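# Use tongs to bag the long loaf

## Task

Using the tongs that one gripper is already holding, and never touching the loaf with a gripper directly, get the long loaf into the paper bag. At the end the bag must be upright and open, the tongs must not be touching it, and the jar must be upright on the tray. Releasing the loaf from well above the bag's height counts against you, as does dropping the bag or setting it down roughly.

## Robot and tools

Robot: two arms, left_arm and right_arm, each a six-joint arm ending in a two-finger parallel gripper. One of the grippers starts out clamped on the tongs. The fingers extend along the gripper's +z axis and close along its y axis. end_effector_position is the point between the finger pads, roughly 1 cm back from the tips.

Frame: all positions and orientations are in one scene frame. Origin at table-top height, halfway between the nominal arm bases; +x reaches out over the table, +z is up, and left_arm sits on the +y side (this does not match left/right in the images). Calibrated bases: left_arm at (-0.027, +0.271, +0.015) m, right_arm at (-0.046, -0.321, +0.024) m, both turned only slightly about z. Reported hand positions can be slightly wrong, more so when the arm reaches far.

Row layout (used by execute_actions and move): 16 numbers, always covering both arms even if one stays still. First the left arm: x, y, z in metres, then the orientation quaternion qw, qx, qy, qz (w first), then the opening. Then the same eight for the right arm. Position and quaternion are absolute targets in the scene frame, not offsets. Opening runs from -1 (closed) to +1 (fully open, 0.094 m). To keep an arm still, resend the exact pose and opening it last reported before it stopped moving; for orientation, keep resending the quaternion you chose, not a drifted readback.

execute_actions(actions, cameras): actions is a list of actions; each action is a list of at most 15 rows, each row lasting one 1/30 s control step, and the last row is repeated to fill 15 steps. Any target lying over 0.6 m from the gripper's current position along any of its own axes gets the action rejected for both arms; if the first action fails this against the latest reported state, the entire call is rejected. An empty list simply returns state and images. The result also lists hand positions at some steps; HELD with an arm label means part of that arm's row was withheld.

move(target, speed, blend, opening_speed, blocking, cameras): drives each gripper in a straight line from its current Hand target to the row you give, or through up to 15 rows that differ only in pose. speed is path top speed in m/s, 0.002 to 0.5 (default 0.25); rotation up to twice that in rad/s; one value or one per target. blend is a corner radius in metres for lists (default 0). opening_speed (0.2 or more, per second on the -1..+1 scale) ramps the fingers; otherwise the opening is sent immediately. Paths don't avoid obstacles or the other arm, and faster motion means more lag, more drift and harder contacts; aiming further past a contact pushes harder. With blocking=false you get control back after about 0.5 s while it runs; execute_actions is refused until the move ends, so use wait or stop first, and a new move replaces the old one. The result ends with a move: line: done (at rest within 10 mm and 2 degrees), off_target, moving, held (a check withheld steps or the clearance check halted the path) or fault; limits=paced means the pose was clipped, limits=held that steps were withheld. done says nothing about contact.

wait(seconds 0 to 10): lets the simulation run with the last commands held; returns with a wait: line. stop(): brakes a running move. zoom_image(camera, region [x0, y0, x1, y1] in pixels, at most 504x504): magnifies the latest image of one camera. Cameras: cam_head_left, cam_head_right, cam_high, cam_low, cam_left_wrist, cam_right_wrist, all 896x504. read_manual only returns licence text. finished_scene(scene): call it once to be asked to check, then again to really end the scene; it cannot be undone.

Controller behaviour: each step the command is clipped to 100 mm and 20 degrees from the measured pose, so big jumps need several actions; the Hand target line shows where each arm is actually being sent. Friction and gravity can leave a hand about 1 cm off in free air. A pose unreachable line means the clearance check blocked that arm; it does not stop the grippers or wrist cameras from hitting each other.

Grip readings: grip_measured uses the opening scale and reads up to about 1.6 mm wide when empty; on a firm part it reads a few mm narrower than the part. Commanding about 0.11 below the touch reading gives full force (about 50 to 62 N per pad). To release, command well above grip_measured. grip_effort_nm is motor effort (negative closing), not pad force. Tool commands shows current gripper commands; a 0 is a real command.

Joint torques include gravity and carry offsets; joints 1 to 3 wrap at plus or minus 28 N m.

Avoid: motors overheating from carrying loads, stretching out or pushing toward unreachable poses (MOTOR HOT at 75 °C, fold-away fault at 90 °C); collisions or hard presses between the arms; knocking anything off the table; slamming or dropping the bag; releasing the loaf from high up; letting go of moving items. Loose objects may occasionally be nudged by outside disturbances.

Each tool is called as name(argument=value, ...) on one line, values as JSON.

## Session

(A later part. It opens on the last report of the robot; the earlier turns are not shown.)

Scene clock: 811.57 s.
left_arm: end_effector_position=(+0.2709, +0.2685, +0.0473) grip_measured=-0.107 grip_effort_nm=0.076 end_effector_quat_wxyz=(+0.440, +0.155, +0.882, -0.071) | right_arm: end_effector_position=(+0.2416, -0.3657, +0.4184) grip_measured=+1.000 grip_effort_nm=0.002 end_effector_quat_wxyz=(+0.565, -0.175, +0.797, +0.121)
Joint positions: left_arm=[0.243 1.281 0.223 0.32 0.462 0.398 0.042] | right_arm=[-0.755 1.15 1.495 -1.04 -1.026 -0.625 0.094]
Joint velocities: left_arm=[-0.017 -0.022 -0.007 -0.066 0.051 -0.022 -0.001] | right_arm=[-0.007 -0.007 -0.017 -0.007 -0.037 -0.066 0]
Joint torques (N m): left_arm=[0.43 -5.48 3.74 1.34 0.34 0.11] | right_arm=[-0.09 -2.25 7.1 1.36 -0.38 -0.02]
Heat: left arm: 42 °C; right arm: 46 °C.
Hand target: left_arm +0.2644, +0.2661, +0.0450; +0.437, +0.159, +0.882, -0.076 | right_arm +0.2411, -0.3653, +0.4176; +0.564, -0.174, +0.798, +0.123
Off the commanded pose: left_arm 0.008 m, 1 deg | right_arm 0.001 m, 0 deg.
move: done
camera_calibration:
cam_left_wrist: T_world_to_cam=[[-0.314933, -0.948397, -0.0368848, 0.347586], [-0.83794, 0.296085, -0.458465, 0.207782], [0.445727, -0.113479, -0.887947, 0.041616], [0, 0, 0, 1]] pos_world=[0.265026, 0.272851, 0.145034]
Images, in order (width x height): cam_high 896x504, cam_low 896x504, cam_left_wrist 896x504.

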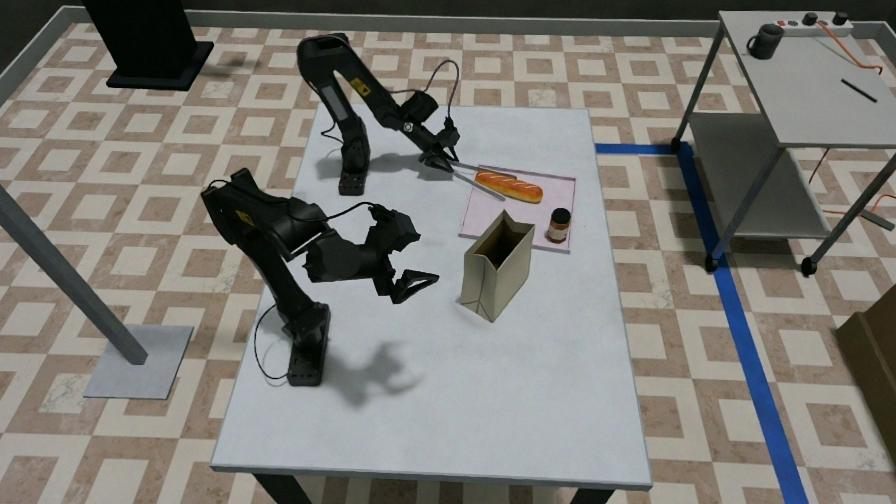

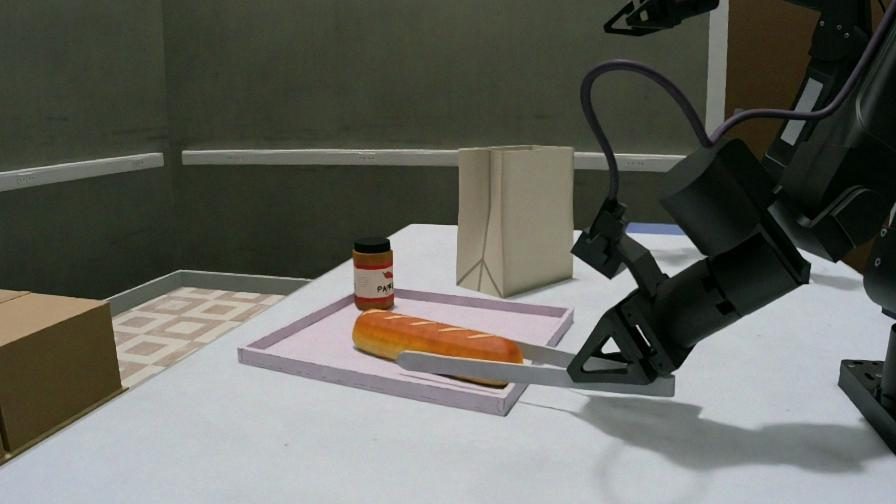

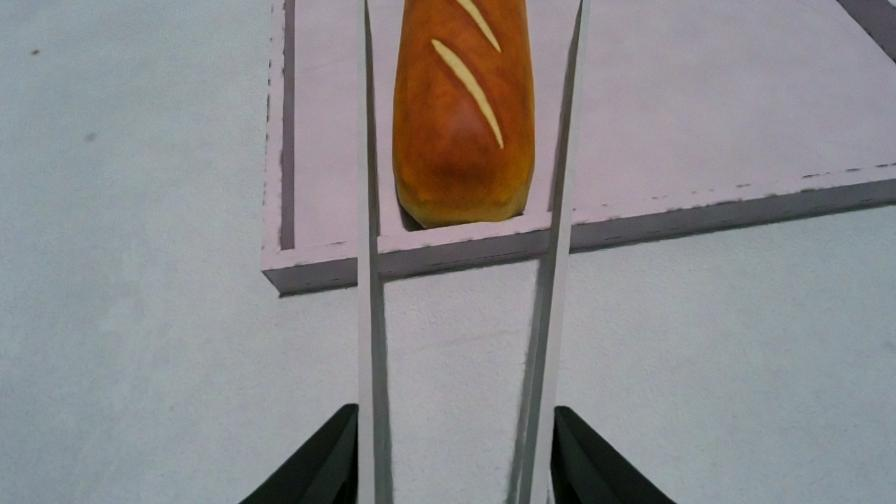

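move(target=[[0.264,0.2665,0.043,0.436,0.159,0.8825,-0.0765,0.4,0.2411,-0.3653,0.4176,0.564,-0.174,0.798,0.123,1.0],[0.291,0.2560,0.032,0.436,0.159,0.8825,-0.0765,0.4,0.2411,-0.3653,0.4176,0.564,-0.174,0.798,0.123,1.0]], speed=[0.02,0.06], opening_speed=0.8, cameras=["cam_left_wrist","cam_low","cam_high"])

Scene clock: 847.43 s.
left_arm: end_effector_position=(+0.2829, +0.2564, +0.0276) grip_measured=+0.398 grip_effort_nm=0.090 end_effector_quat_wxyz=(+0.429, +0.160, +0.886, -0.076) | right_arm: end_effector_position=(+0.2416, -0.3657, +0.4184) grip_measured=+1.000 grip_effort_nm=0.017 end_effector_quat_wxyz=(+0.565, -0.175, +0.797, +0.121)
Joint positions: left_arm=[0.166 1.455 0.233 0.479 0.411 0.355 0.066] | right_arm=[-0.755 1.15 1.495 -1.04 -1.026 -0.625 0.094]
Joint velocities: left_arm=[-0.012 -0.002 -0.002 0.037 0.007 0.037 0.001] | right_arm=[0.007 -0.012 0.002 -0.037 -0.022 0.037 0]
Joint torques (N m): left_arm=[-0.51 -3.21 5.91 1.62 0.21 -0.09] | right_arm=[-0.08 -2.25 7.1 1.36 -0.38 -0.01]
Heat: left arm: 41 °C; right arm: 45 °C.
Hand target: left_arm +0.2909, +0.2562, +0.0320; +0.436, +0.159, +0.883, -0.077 | right_arm +0.2411, -0.3653, +0.4176; +0.564, -0.174, +0.798, +0.123
Off the commanded pose: left_arm 0.009 m, 1 deg | right_arm 0.001 m, 0 deg.
move: done
camera_calibration:
cam_left_wrist: T_world_to_cam=[[-0.328259, -0.944128, -0.0294576, 0.341527], [-0.844609, 0.307335, -0.438384, 0.210784], [0.422944, -0.119023, -0.898305, 0.0255057], [0, 0, 0, 1]] pos_world=[0.279352, 0.2607, 0.125377]
Images, in order (width x height): cam_high 896x504, cam_low 896x504, cam_left_wrist 896x504.

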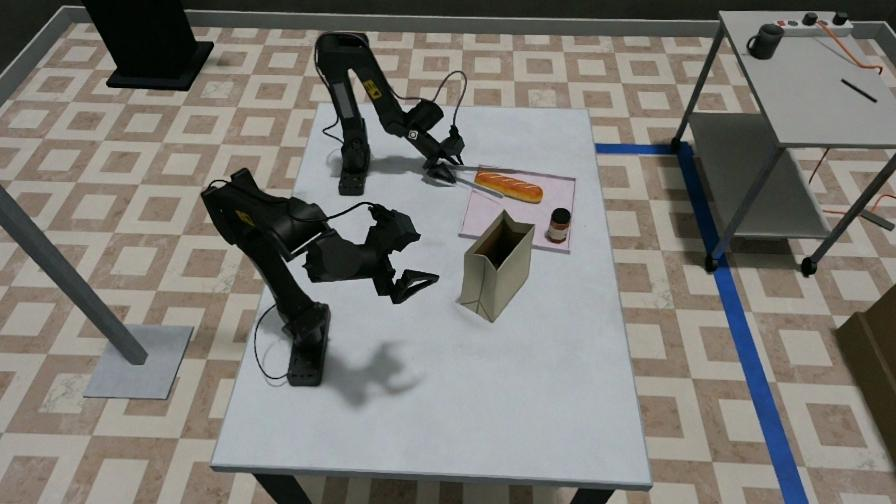

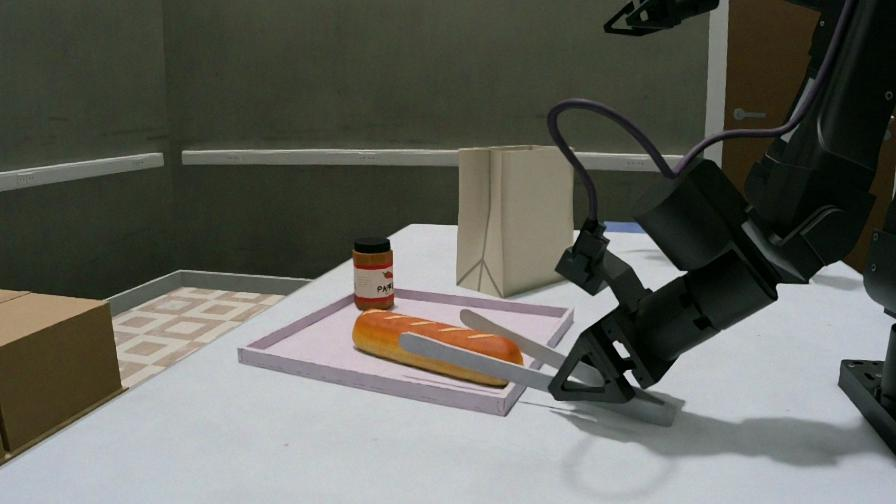

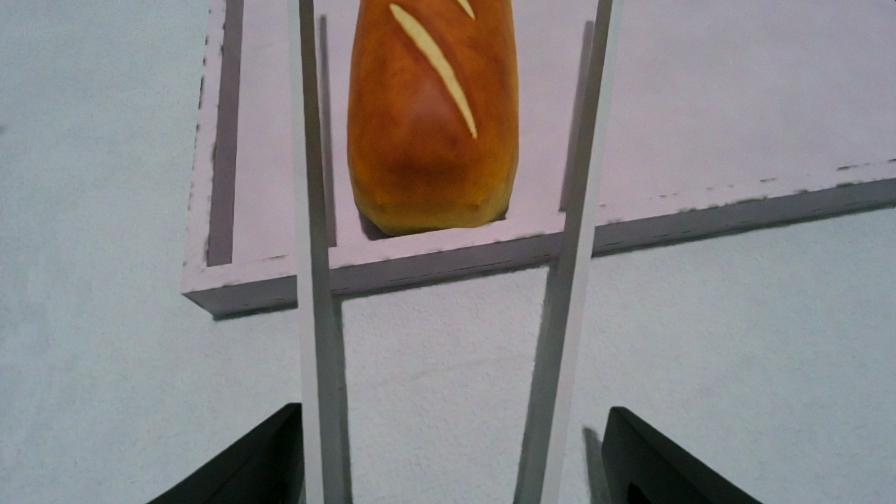

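move(target=[0.303,0.2572,0.034,0.436,0.159,0.8825,-0.0765,0.4,0.2411,-0.3653,0.4176,0.564,-0.174,0.798,0.123,1.0], speed=0.06, cameras=["cam_left_wrist","cam_low"])

zoom_image(camera="cam_low", region=[380, 290, 700, 430])

Scene clock: 882.33 s.
left_arm: end_effector_position=(+0.2959, +0.2581, +0.0315) grip_measured=+0.398 grip_effort_nm=0.085 end_effector_quat_wxyz=(+0.433, +0.160, +0.884, -0.075) | right_arm: end_effector_position=(+0.2416, -0.3657, +0.4184) grip_measured=+1.000 grip_effort_nm=0.002 end_effector_quat_wxyz=(+0.565, -0.175, +0.797, +0.121)
Joint positions: left_arm=[0.162 1.491 0.279 0.48 0.407 0.351 0.066] | right_arm=[-0.755 1.15 1.495 -1.04 -1.026 -0.625 0.094]
Joint velocities: left_arm=[0.007 0.007 0.017 0.022 0.007 -0.022 0.001] | right_arm=[0.007 0.002 0.002 0.022 -0.051 -0.007 0]
Joint torques (N m): left_arm=[-0.5 -3.44 5.98 1.6 0.22 -0.04] | right_arm=[-0.08 -2.25 7.09 1.36 -0.38 -0.02]
Heat: left arm: 39 °C; right arm: 45 °C.
Hand target: left_arm +0.3026, +0.2575, +0.0341; +0.436, +0.159, +0.883, -0.076 | right_arm +0.2411, -0.3653, +0.4176; +0.564, -0.174, +0.798, +0.123
Off the commanded pose: left_arm 0.008 m, 0 deg | right_arm 0.001 m, 0 deg.
move: done
camera_calibration:
cam_left_wrist: T_world_to_cam=[[-0.32717, -0.944354, -0.0340007, 0.347414], [-0.840814, 0.307343, -0.445614, 0.222087], [0.431267, -0.117203, -0.89458, 0.0207163], [0, 0, 0, 1]] pos_world=[0.291463, 0.262253, 0.12931]
Images, in order (width x height): cam_low 896x504, cam_left_wrist 896x504.

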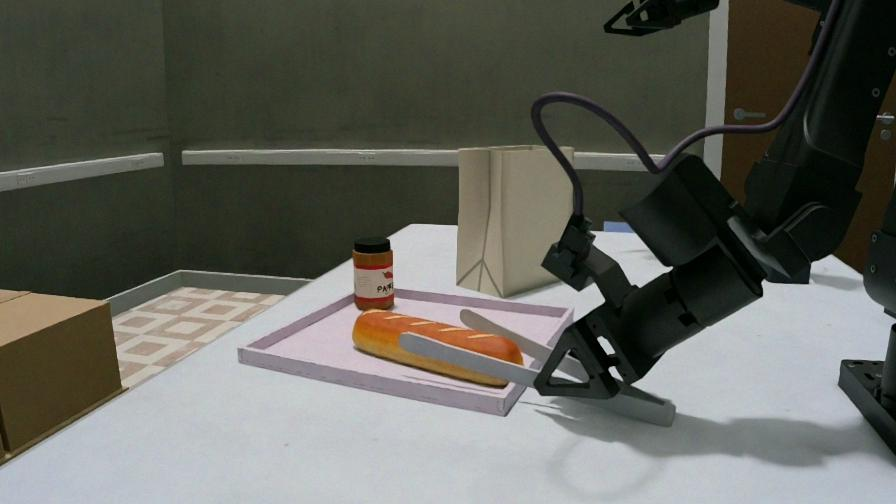

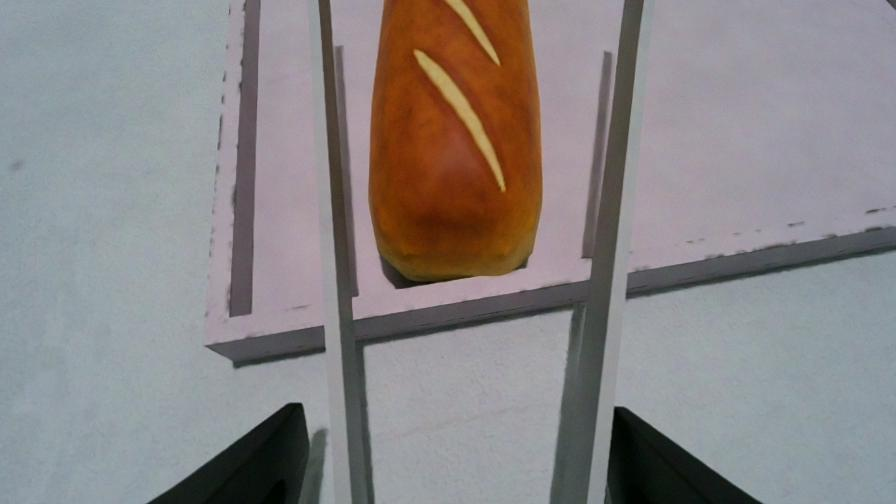

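Scaled by 1.575.

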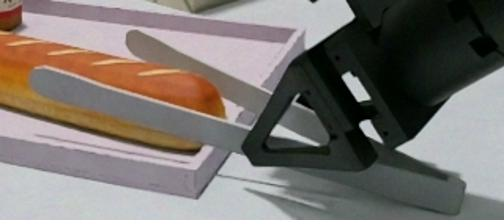

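move(target=[0.303,0.2572,0.034,0.436,0.159,0.8825,-0.0765,-0.06,0.2411,-0.3653,0.4176,0.564,-0.174,0.798,0.123,1.0], opening_speed=0.4, cameras=["cam_left_wrist","cam_low"])

Scene clock: 892.90 s.
left_arm: end_effector_position=(+0.2959, +0.2575, +0.0315) grip_measured=-0.057 grip_effort_nm=-0.188 end_effector_quat_wxyz=(+0.433, +0.160, +0.884, -0.075) | right_arm: end_effector_position=(+0.2416, -0.3657, +0.4184) grip_measured=+1.000 grip_effort_nm=0.007 end_effector_quat_wxyz=(+0.565, -0.175, +0.797, +0.121)
Joint positions: left_arm=[0.16 1.491 0.279 0.48 0.407 0.349 0.044] | right_arm=[-0.755 1.15 1.495 -1.04 -1.026 -0.625 0.094]
Joint velocities: left_arm=[-0.002 0.007 -0.012 -0.066 -0.022 -0.007 0] | right_arm=[-0.012 -0.007 0.007 0.007 -0.022 -0.037 0]
Joint torques (N m): left_arm=[-0.57 -3.45 5.98 1.59 0.24 -0.07] | right_arm=[-0.08 -2.25 7.1 1.36 -0.38 -0.02]
Heat: left arm: 39 °C; right arm: 45 °C.
Hand target: left_arm +0.3027, +0.2572, +0.0342; +0.436, +0.159, +0.882, -0.077 | right_arm +0.2411, -0.3653, +0.4176; +0.564, -0.174, +0.798, +0.123
Off the commanded pose: left_arm 0.008 m, 0 deg | right_arm 0.001 m, 0 deg.
move: done
camera_calibration:
cam_left_wrist: T_world_to_cam=[[-0.327616, -0.944244, -0.0327187, 0.346952], [-0.840925, 0.307206, -0.445499, 0.222298], [0.430711, -0.118439, -0.894684, 0.021129], [0, 0, 0, 1]] pos_world=[0.291503, 0.261819, 0.129289]
Images, in order (width x height): cam_low 896x504, cam_left_wrist 896x504.

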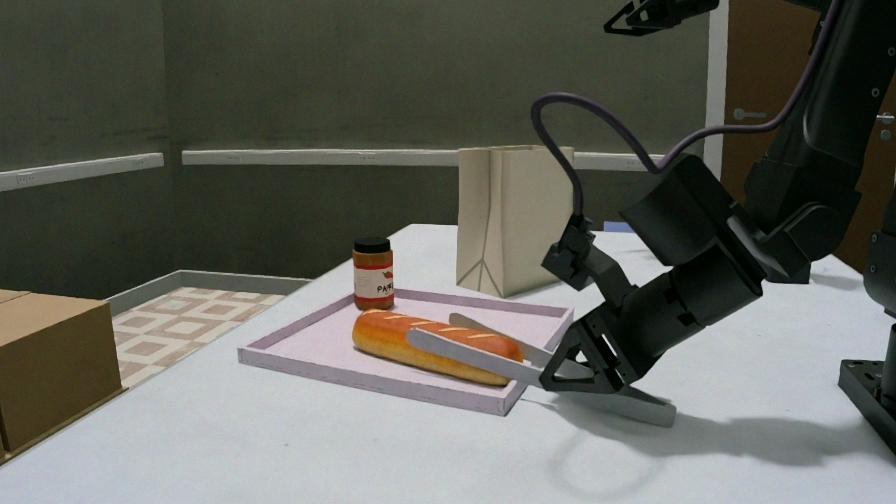

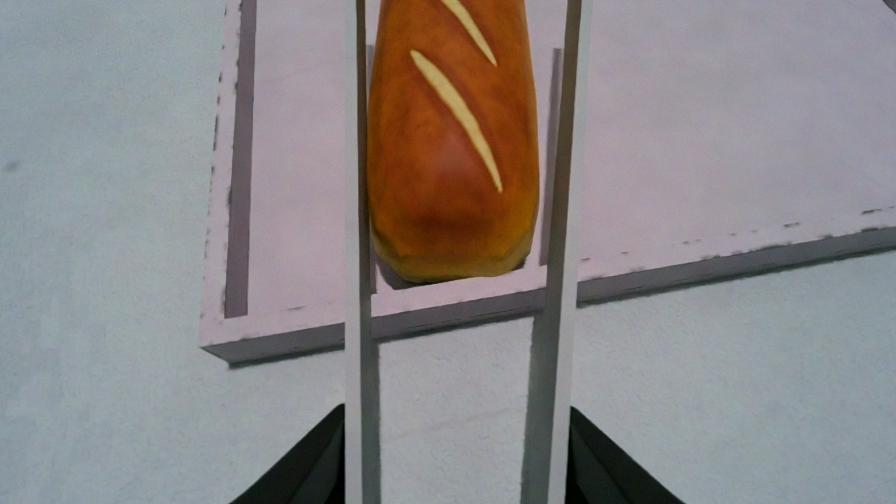

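move(target=[0.303,0.2572,0.095,0.436,0.159,0.8825,-0.0765,-0.07,0.2411,-0.3653,0.4176,0.564,-0.174,0.798,0.123,1.0], speed=0.06, cameras=["cam_left_wrist","cam_low","cam_high"])

Scene clock: 903.43 s.
left_arm: end_effector_position=(+0.2938, +0.2577, +0.0785) grip_measured=-0.067 grip_effort_nm=-0.188 end_effector_quat_wxyz=(+0.418, +0.156, +0.892, -0.079) | right_arm: end_effector_position=(+0.2416, -0.3657, +0.4184) grip_measured=+1.000 grip_effort_nm=0.007 end_effector_quat_wxyz=(+0.565, -0.175, +0.797, +0.121)
Joint positions: left_arm=[0.16 1.249 0.409 0.073 0.404 0.348 0.044] | right_arm=[-0.755 1.15 1.495 -1.04 -1.026 -0.625 0.094]
Joint velocities: left_arm=[-0.012 -0.007 0.012 0.007 -0.022 0.037 0] | right_arm=[-0.007 0.007 -0.002 -0.051 -0.051 0.007 0]
Joint torques (N m): left_arm=[-0.46 -6.28 7.82 1.45 0.24 -0.08] | right_arm=[-0.09 -2.25 7.12 1.36 -0.38 -0.02]
Heat: left arm: 39 °C; right arm: 45 °C.
Hand target: left_arm +0.3021, +0.2571, +0.0956; +0.436, +0.159, +0.882, -0.077 | right_arm +0.2411, -0.3653, +0.4176; +0.564, -0.174, +0.798, +0.123
Off the commanded pose: left_arm 0.019 m, 2 deg | right_arm 0.001 m, 0 deg.
move: off_target (left_arm)
camera_calibration:
cam_left_wrist: T_world_to_cam=[[-0.325211, -0.945497, -0.0165436, 0.346351], [-0.857242, 0.30215, -0.416942, 0.245268], [0.399216, -0.121412, -0.908783, 0.075185], [0, 0, 0, 1]] pos_world=[0.292876, 0.262495, 0.176319]
Images, in order (width x height): cam_high 896x504, cam_low 896x504, cam_left_wrist 896x504.

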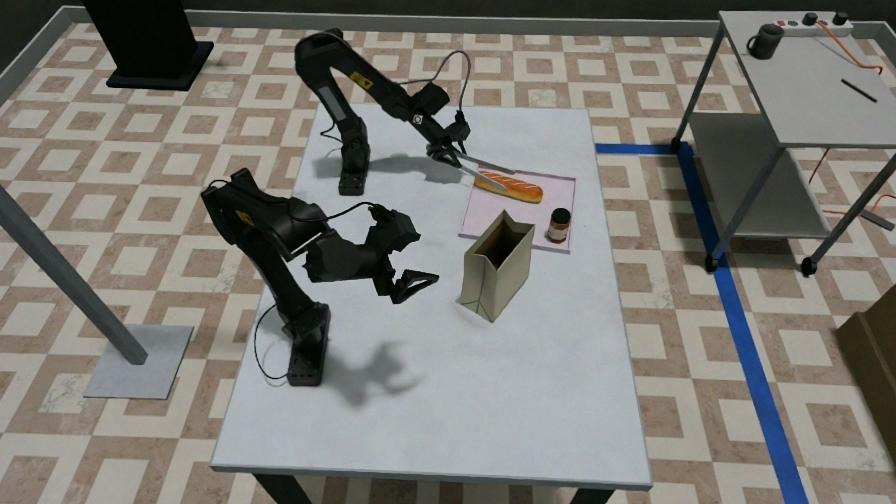

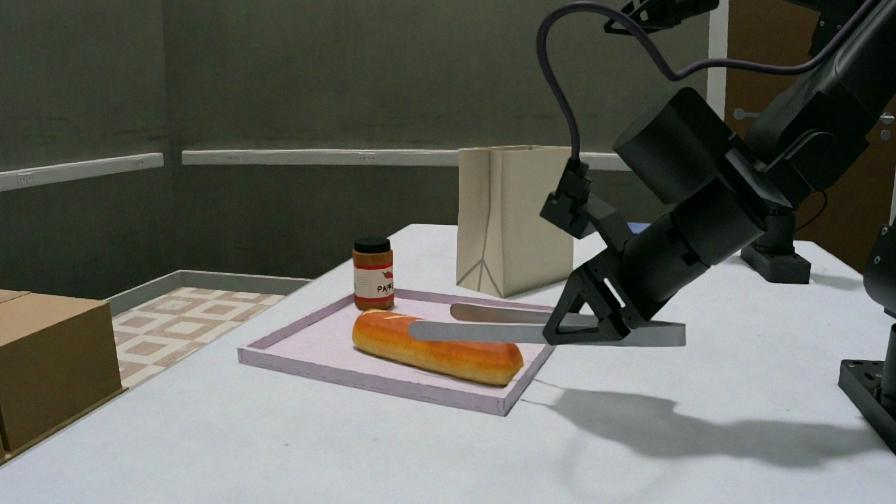

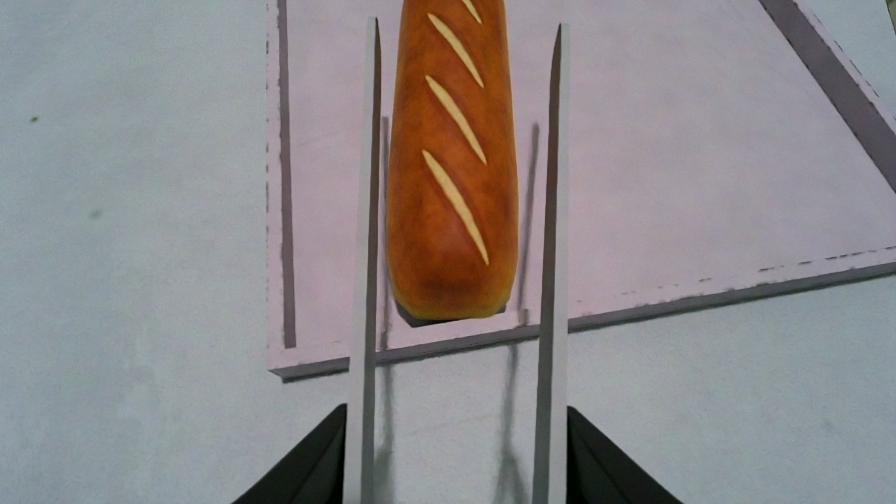

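wait(seconds=0.5, cameras=["cam_left_wrist","cam_low"])

zoom_image(camera="cam_low", region=[380, 270, 700, 410])

Scene clock: 921.87 s.
left_arm: end_effector_position=(+0.2936, +0.2578, +0.0782) grip_measured=-0.067 grip_effort_nm=-0.183 end_effector_quat_wxyz=(+0.417, +0.156, +0.892, -0.079) | right_arm: end_effector_position=(+0.2416, -0.3657, +0.4184) grip_measured=+1.000 grip_effort_nm=0.002 end_effector_quat_wxyz=(+0.565, -0.175, +0.797, +0.121)
Joint positions: left_arm=[0.16 1.249 0.409 0.072 0.403 0.348 0.044] | right_arm=[-0.755 1.15 1.495 -1.04 -1.026 -0.625 0.094]
Joint velocities: left_arm=[-0.007 -0.007 -0.002 -0.037 0.007 0.037 0.001] | right_arm=[0.002 0.007 -0.007 0.051 -0.095 0.022 0]
Joint torques (N m): left_arm=[-0.47 -6.24 7.75 1.43 0.21 -0.04] | right_arm=[-0.08 -2.25 7.09 1.36 -0.38 -0.02]
Heat: left arm: 41 °C; right arm: 45 °C.
Hand target: left_arm +0.3021, +0.2571, +0.0955; +0.436, +0.159, +0.882, -0.076 | right_arm +0.2411, -0.3653, +0.4176; +0.564, -0.174, +0.798, +0.123
Tool commands: left_gripper/opening=-0.07 right_gripper/opening=+1.0
Off the commanded pose: left_arm 0.019 m, 2 deg | right_arm 0.001 m, 0 deg.
wait: 0.50 s; at rest from the start
camera_calibration:
cam_left_wrist: T_world_to_cam=[[-0.32497, -0.945585, -0.0162215, 0.346248], [-0.857814, 0.301941, -0.415917, 0.245161], [0.398183, -0.121246, -0.909258, 0.0753647], [0, 0, 0, 1]] pos_world=[0.292814, 0.262521, 0.176109]
Images, in order (width x height): cam_low 896x504, cam_left_wrist 896x504.

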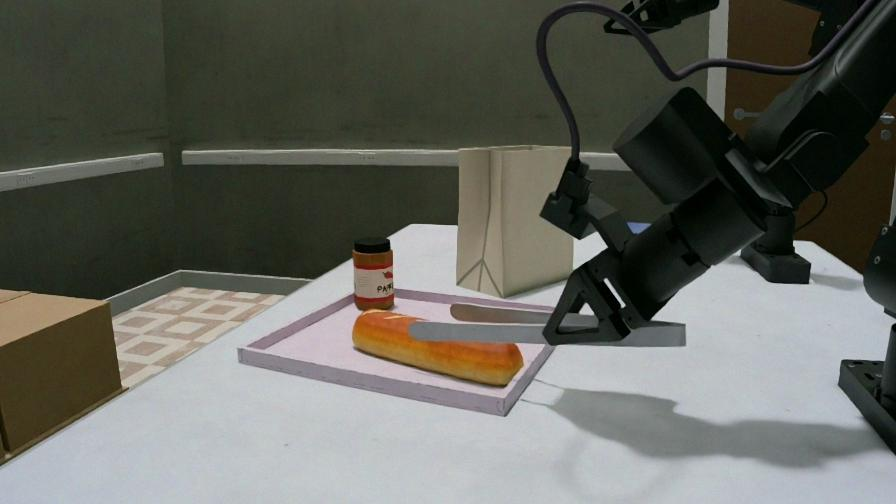

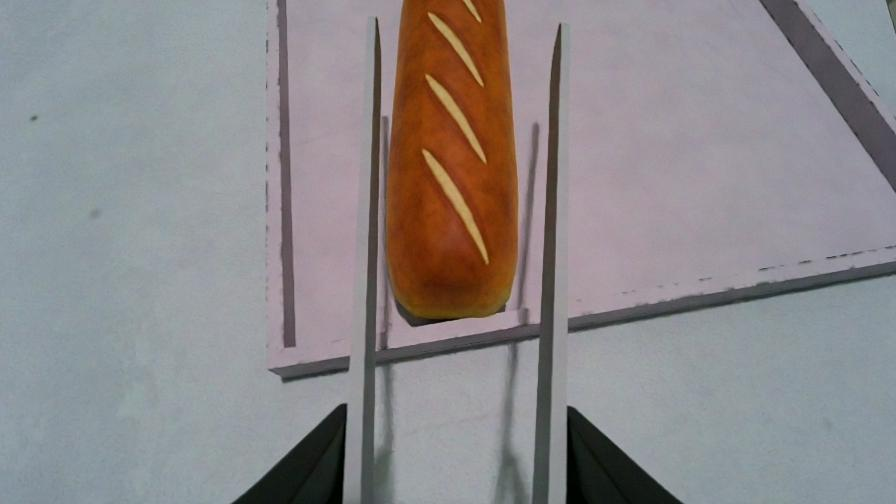

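Scaled by 1.575.

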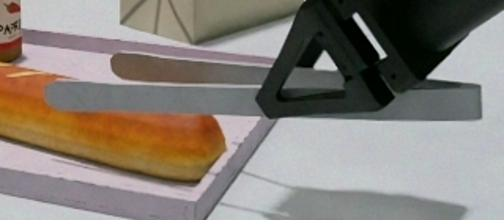

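move(target=[[0.300,0.2572,0.150,0.342,0.163,0.925,-0.060,-0.07,0.2411,-0.3653,0.4176,0.564,-0.174,0.798,0.123,1.0],[0.3665,0.2376,0.195,0.0687,0.1732,0.9824,-0.0121,-0.07,0.2411,-0.3653,0.4176,0.564,-0.174,0.798,0.123,1.0]], speed=0.15, blend=0.03, cameras=["cam_left_wrist","cam_low","cam_high"])

Scene clock: 979.73 s.
left_arm: end_effector_position=(+0.3597, +0.2399, +0.1979) grip_measured=-0.067 grip_effort_nm=-0.183 end_effector_quat_wxyz=(+0.073, +0.172, +0.982, -0.016) | right_arm: end_effector_position=(+0.2416, -0.3657, +0.4184) grip_measured=+1.000 grip_effort_nm=0.007 end_effector_quat_wxyz=(+0.565, -0.175, +0.797, +0.121)
Joint positions: left_arm=[-0.076 1.91 1.917 -1.435 0.047 0.281 0.044] | right_arm=[-0.755 1.15 1.495 -1.04 -1.026 -0.625 0.094]
Joint velocities: left_arm=[-0.007 0.007 0.007 -0.022 -0.037 -0.022 -0.001] | right_arm=[0.002 0.002 -0.022 0.007 -0.037 -0.007 0]
Joint torques (N m): left_arm=[-0.5 -8.65 7.87 0.54 -0.01 -0.03] | right_arm=[-0.09 -2.25 7.1 1.36 -0.38 -0.02]
Heat: left arm: 43 °C; right arm: 45 °C.
Hand target: left_arm +0.3644, +0.2385, +0.1954; +0.068, +0.169, +0.983, -0.015 | right_arm +0.2411, -0.3653, +0.4176; +0.564, -0.174, +0.798, +0.123
Off the commanded pose: left_arm 0.008 m, 1 deg | right_arm 0.001 m, 0 deg.
move: done
camera_calibration:
cam_left_wrist: T_world_to_cam=[[-0.342658, -0.93901, -0.0290951, 0.360124], [-0.900708, 0.319563, 0.294288, 0.227618], [-0.267042, 0.127046, -0.955274, 0.344454], [0, 0, 0, 1]] pos_world=[0.4204, 0.22166, 0.27254]
Images, in order (width x height): cam_high 896x504, cam_low 896x504, cam_left_wrist 896x504.

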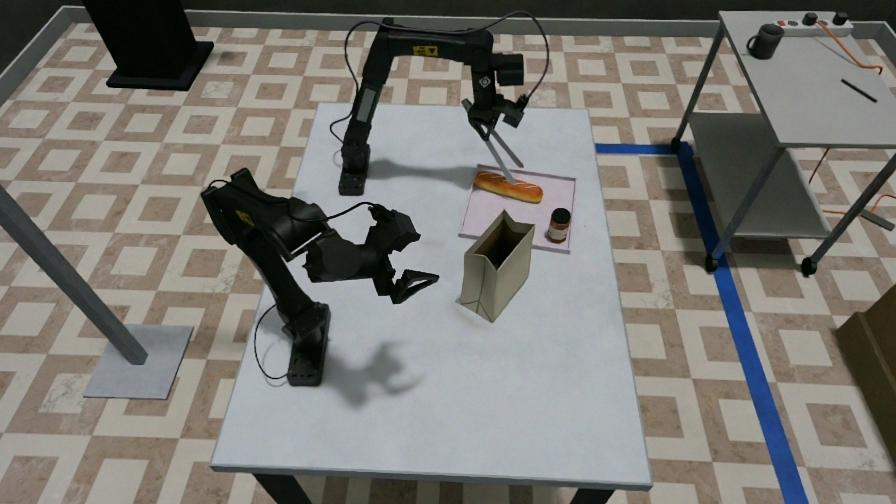

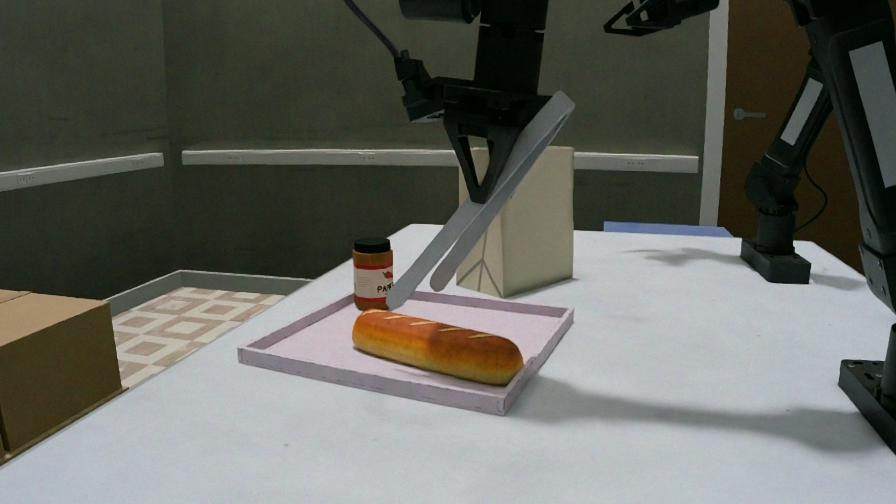

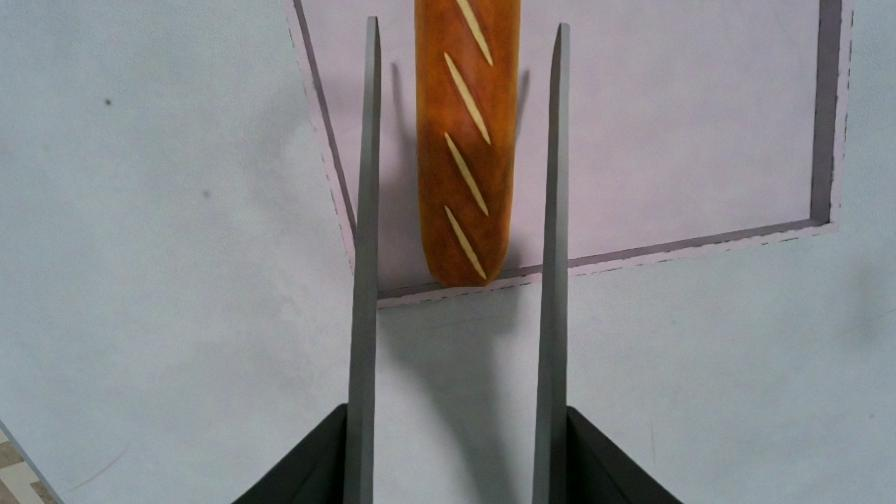

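move(target=[0.370,0.2360,0.185,0.0520,0.1734,0.9834,-0.0092,0.02,0.2411,-0.3653,0.4176,0.564,-0.174,0.798,0.123,1.0], speed=0.05, opening_speed=0.2, cameras=["cam_left_wrist","cam_low"])

Scene clock: 1007.30 s.
left_arm: end_effector_position=(+0.3657, +0.2378, +0.1875) grip_measured=+0.018 grip_effort_nm=0.071 end_effector_quat_wxyz=(+0.058, +0.176, +0.983, -0.010) | right_arm: end_effector_position=(+0.2416, -0.3657, +0.4184) grip_measured=+1.000 grip_effort_nm=0.012 end_effector_quat_wxyz=(+0.565, -0.175, +0.797, +0.121)
Joint positions: left_arm=[-0.088 1.96 1.947 -1.446 0.032 0.278 0.048] | right_arm=[-0.755 1.15 1.495 -1.04 -1.026 -0.625 0.094]
Joint velocities: left_arm=[0.012 -0.002 0.002 0.051 -0.037 -0.037 0] | right_arm=[0.022 -0.007 0.027 0.037 -0.007 -0.095 0]
Joint torques (N m): left_arm=[-0.32 -9.18 7.86 0.42 0.02 -0.08] | right_arm=[-0.08 -2.25 7.1 1.36 -0.38 -0.02]
Heat: left arm: 43 °C; right arm: 45 °C.
Hand target: left_arm +0.3700, +0.2362, +0.1849; +0.052, +0.173, +0.983, -0.009 | right_arm +0.2411, -0.3653, +0.4176; +0.564, -0.174, +0.798, +0.123
Off the commanded pose: left_arm 0.005 m, 1 deg | right_arm 0.001 m, 0 deg.
move: done
camera_calibration:
cam_left_wrist: T_world_to_cam=[[-0.350001, -0.936096, -0.0349791, 0.362947], [-0.889715, 0.320512, 0.325085, 0.226781], [-0.293099, 0.144901, -0.945038, 0.339765], [0, 0, 0, 1]] pos_world=[0.428387, 0.217835, 0.260063]
Images, in order (width x height): cam_low 896x504, cam_left_wrist 896x504.

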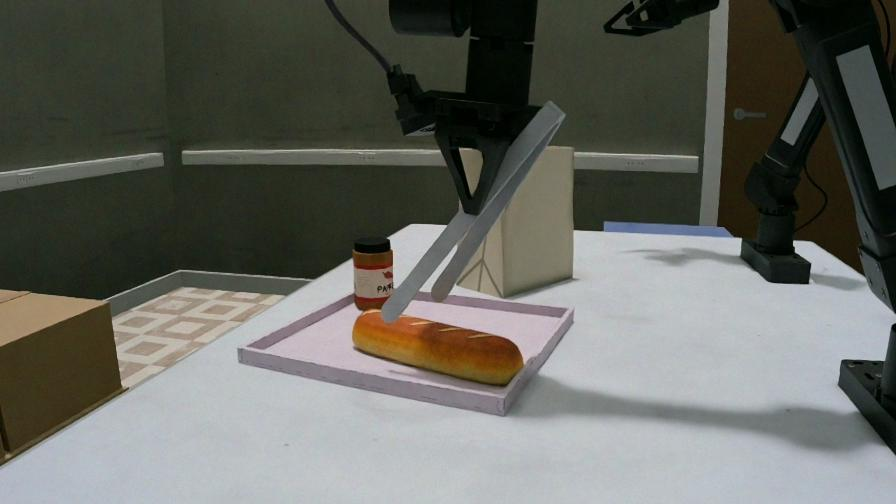

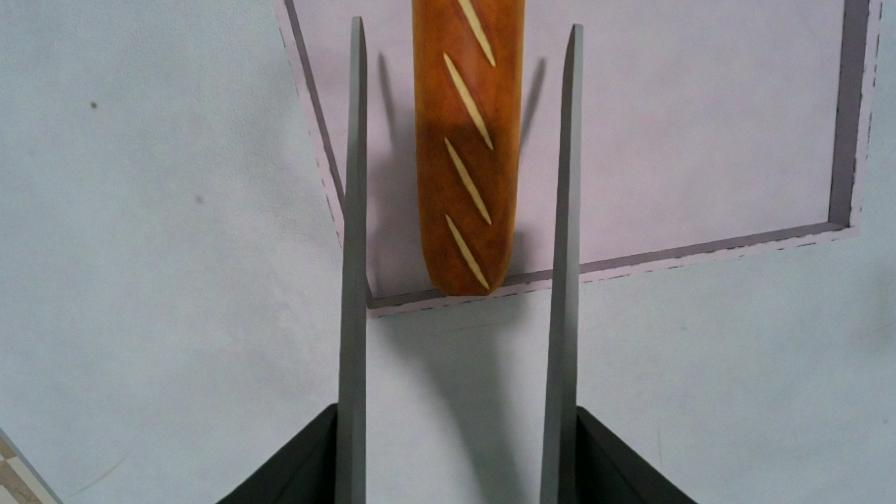

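move(target=[0.377,0.2340,0.145,0.0260,0.1736,0.9844,-0.0046,0.02,0.2411,-0.3653,0.4176,0.564,-0.174,0.798,0.123,1.0], speed=0.06, cameras=["cam_left_wrist","cam_low"])

Scene clock: 1013.67 s.
left_arm: end_effector_position=(+0.3758, +0.2357, +0.1603) grip_measured=+0.018 grip_effort_nm=0.071 end_effector_quat_wxyz=(+0.040, +0.175, +0.984, -0.005) | right_arm: end_effector_position=(+0.2416, -0.3657, +0.4184) grip_measured=+1.000 grip_effort_nm=0.007 end_effector_quat_wxyz=(+0.565, -0.175, +0.797, +0.121)
Joint positions: left_arm=[-0.097 2.022 1.93 -1.4 0.017 0.269 0.048] | right_arm=[-0.755 1.15 1.495 -1.04 -1.026 -0.625 0.094]
Joint velocities: left_arm=[-0.017 0.002 0.002 0.095 -0.051 -0.066 0.001] | right_arm=[0.002 0.002 -0.002 0.007 -0.007 0.081 0]
Joint torques (N m): left_arm=[-0.5 -10.19 4.34 0.65 -0.03 -0.07] | right_arm=[-0.09 -2.24 7.09 1.36 -0.39 -0.02]
Heat: left arm: 42 °C; right arm: 45 °C.
Hand target: left_arm +0.3769, +0.2342, +0.1455; +0.026, +0.173, +0.985, -0.005 | right_arm +0.2411, -0.3653, +0.4176; +0.564, -0.174, +0.798, +0.123
Off the commanded pose: left_arm 0.015 m, 2 deg | right_arm 0.001 m, 0 deg.
move: off_target (left_arm)
camera_calibration:
cam_left_wrist: T_world_to_cam=[[-0.350318, -0.935836, -0.0385819, 0.36427], [-0.878722, 0.31412, 0.359411, 0.237098], [-0.324231, 0.159811, -0.932381, 0.323484], [0, 0, 0, 1]] pos_world=[0.440837, 0.214723, 0.230449]
Images, in order (width x height): cam_low 896x504, cam_left_wrist 896x504.

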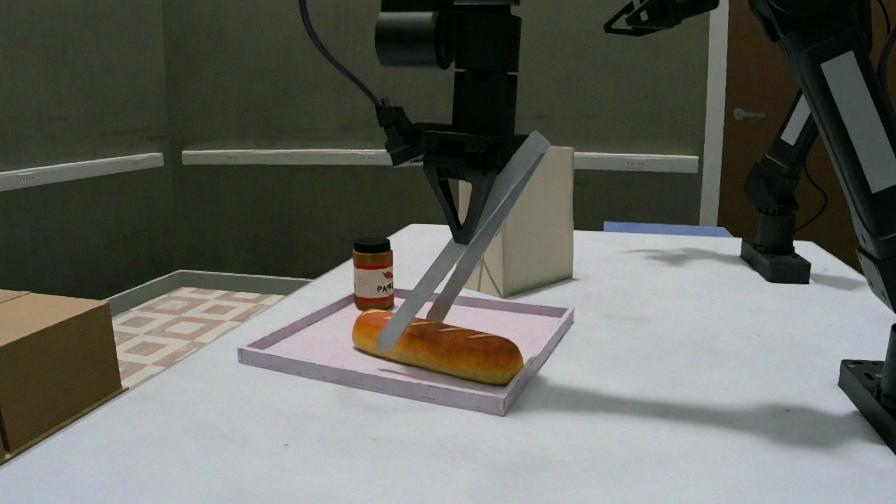

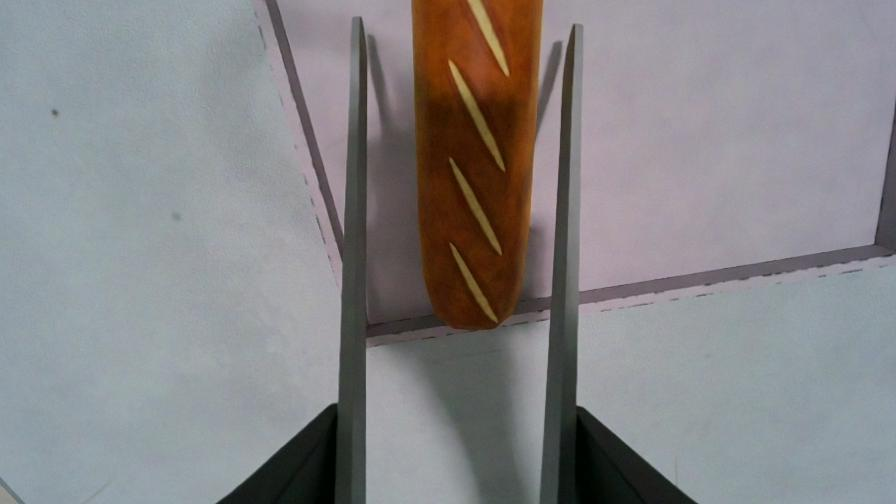

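move(target=[0.376,0.2300,0.115,0.0172,0.1822,0.9832,-0.0032,0.02,0.2411,-0.3653,0.4176,0.564,-0.174,0.798,0.123,1.0], speed=0.05, cameras=["cam_left_wrist","cam_low"])

Scene clock: 1026.83 s.
left_arm: end_effector_position=(+0.3765, +0.2315, +0.1317) grip_measured=+0.018 grip_effort_nm=0.071 end_effector_quat_wxyz=(+0.033, +0.181, +0.983, -0.004) | right_arm: end_effector_position=(+0.2416, -0.3657, +0.4184) grip_measured=+1.000 grip_effort_nm=0.007 end_effector_quat_wxyz=(+0.565, -0.175, +0.797, +0.121)
Joint positions: left_arm=[-0.109 2.03 1.828 -1.304 0.013 0.269 0.048] | right_arm=[-0.755 1.15 1.495 -1.04 -1.026 -0.625 0.094]
Joint velocities: left_arm=[-0.007 -0.007 0.012 -0.051 -0.007 -0.007 -0.001] | right_arm=[0.002 0.002 0.007 -0.007 -0.051 -0.066 0]
Joint torques (N m): left_arm=[-0.44 -9.8 4.18 0.63 -0.02 0.01] | right_arm=[-0.09 -2.25 7.1 1.36 -0.38 -0.01]
Heat: left arm: 42 °C; right arm: 45 °C.
Hand target: left_arm +0.3760, +0.2301, +0.1153; +0.017, +0.182, +0.983, -0.003 | right_arm +0.2411, -0.3653, +0.4176; +0.564, -0.174, +0.798, +0.123
Off the commanded pose: left_arm 0.017 m, 2 deg | right_arm 0.001 m, 0 deg.
move: off_target (left_arm)
camera_calibration:
cam_left_wrist: T_world_to_cam=[[-0.361565, -0.931528, -0.0390622, 0.362735], [-0.870463, 0.322261, 0.372077, 0.242736], [-0.334012, 0.168532, -0.92738, 0.298748], [0, 0, 0, 1]] pos_world=[0.442231, 0.209325, 0.200906]
Images, in order (width x height): cam_low 896x504, cam_left_wrist 896x504.

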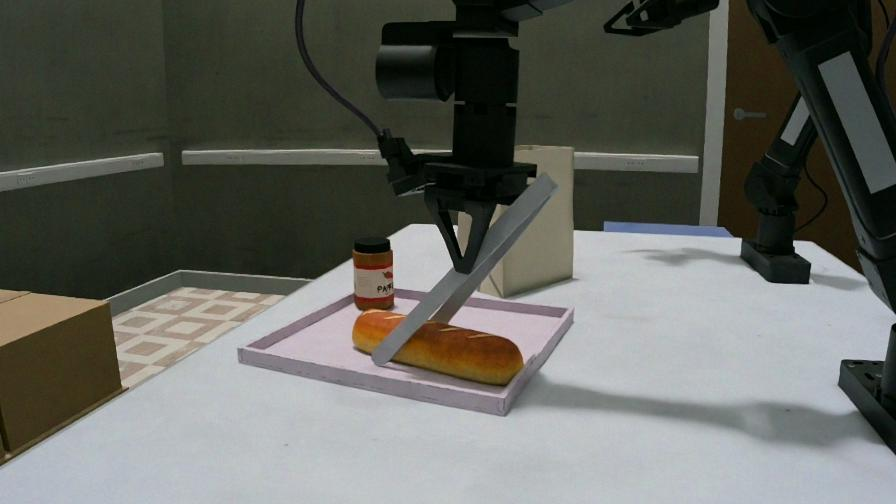

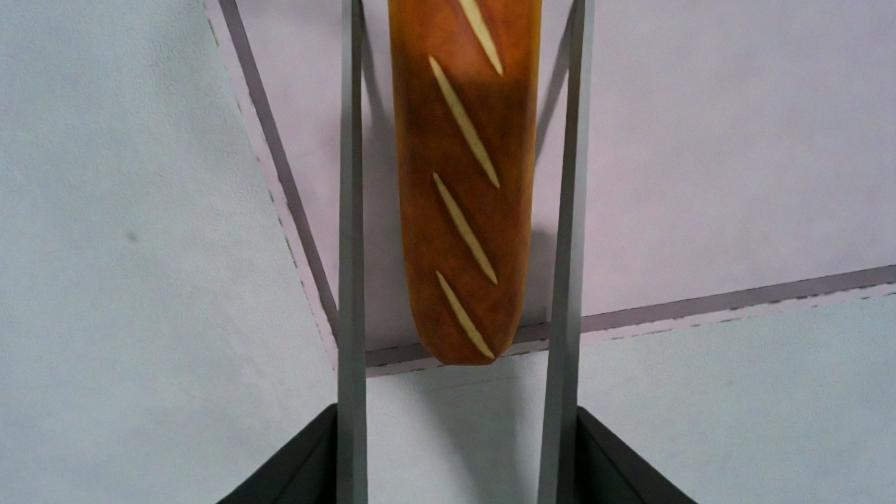

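move(target=[0.376,0.2305,0.133,0.0250,0.1822,0.9830,-0.0046,-0.16,0.2411,-0.3653,0.4176,0.564,-0.174,0.798,0.123,1.0], opening_speed=0.3, cameras=["cam_left_wrist","cam_low","cam_high"])

Scene clock: 1079.73 s.
left_arm: end_effector_position=(+0.3731, +0.2318, +0.1315) grip_measured=-0.157 grip_effort_nm=-0.193 end_effector_quat_wxyz=(+0.026, +0.181, +0.983, -0.004) | right_arm: end_effector_position=(+0.2416, -0.3657, +0.4184) grip_measured=+1.000 grip_effort_nm=0.012 end_effector_quat_wxyz=(+0.565, -0.175, +0.797, +0.121)
Joint positions: left_arm=[-0.109 2.03 1.828 -1.317 0.013 0.269 0.04] | right_arm=[-0.755 1.15 1.495 -1.04 -1.026 -0.625 0.094]
Joint velocities: left_arm=[-0.002 -0.017 -0.017 -0.051 0.051 -0.022 -0.001] | right_arm=[0.012 -0.017 -0.017 -0.022 0.051 -0.037 0]
Joint torques (N m): left_arm=[-0.02 -11.23 7.64 0.28 -0.04 0] | right_arm=[-0.08 -2.25 7.09 1.36 -0.38 -0.02]
Heat: left arm: 42 °C; right arm: 45 °C.
Hand target: left_arm +0.3759, +0.2305, +0.1330; +0.025, +0.182, +0.983, -0.005 | right_arm +0.2411, -0.3653, +0.4176; +0.564, -0.174, +0.798, +0.123
Off the commanded pose: left_arm 0.003 m, 0 deg | right_arm 0.001 m, 0 deg.
move: done
camera_calibration:
cam_left_wrist: T_world_to_cam=[[-0.362074, -0.931479, -0.0353357, 0.361492], [-0.865293, 0.321766, 0.384363, 0.236322], [-0.346656, 0.169744, -0.922506, 0.301174], [0, 0, 0, 1]] pos_world=[0.439778, 0.20956, 0.199775]
Images, in order (width x height): cam_high 896x504, cam_low 896x504, cam_left_wrist 896x504.

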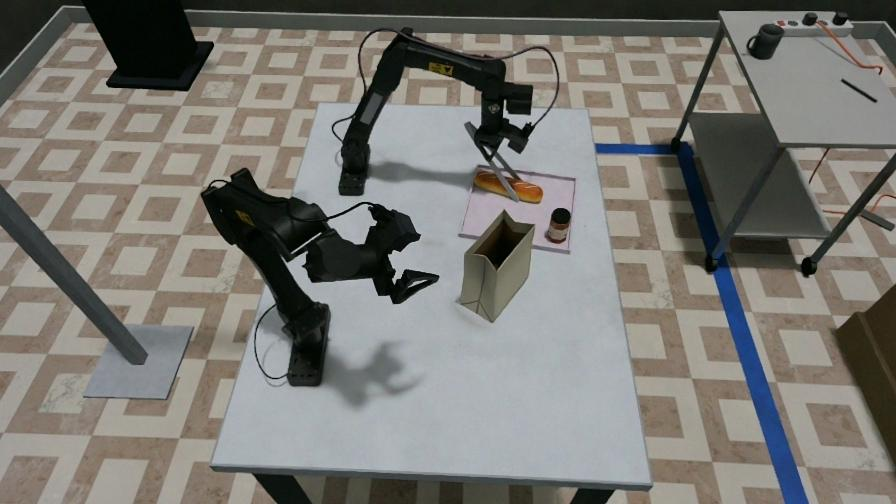

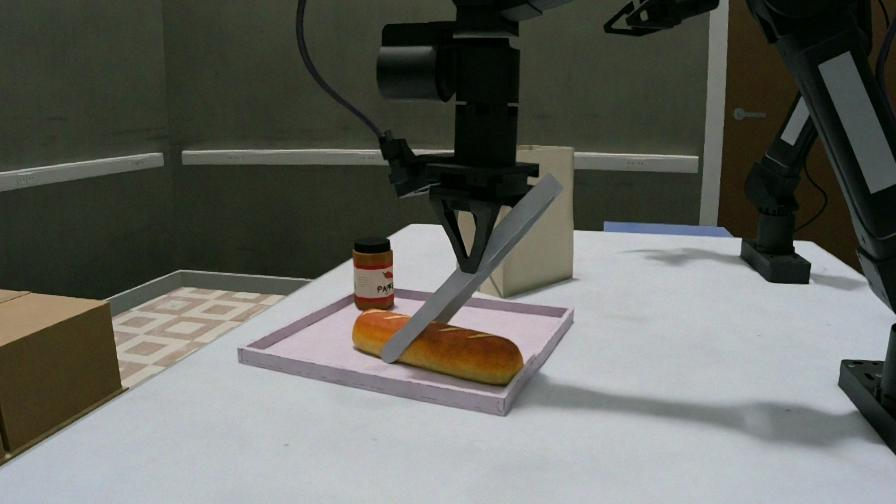

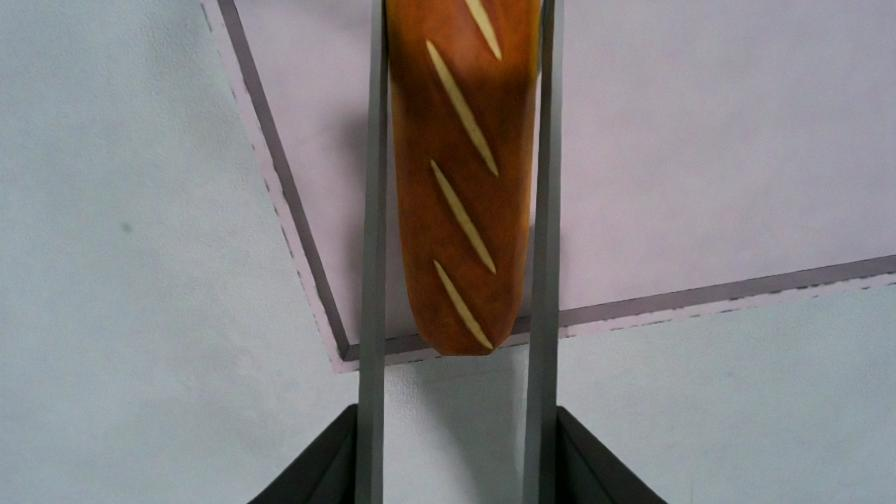

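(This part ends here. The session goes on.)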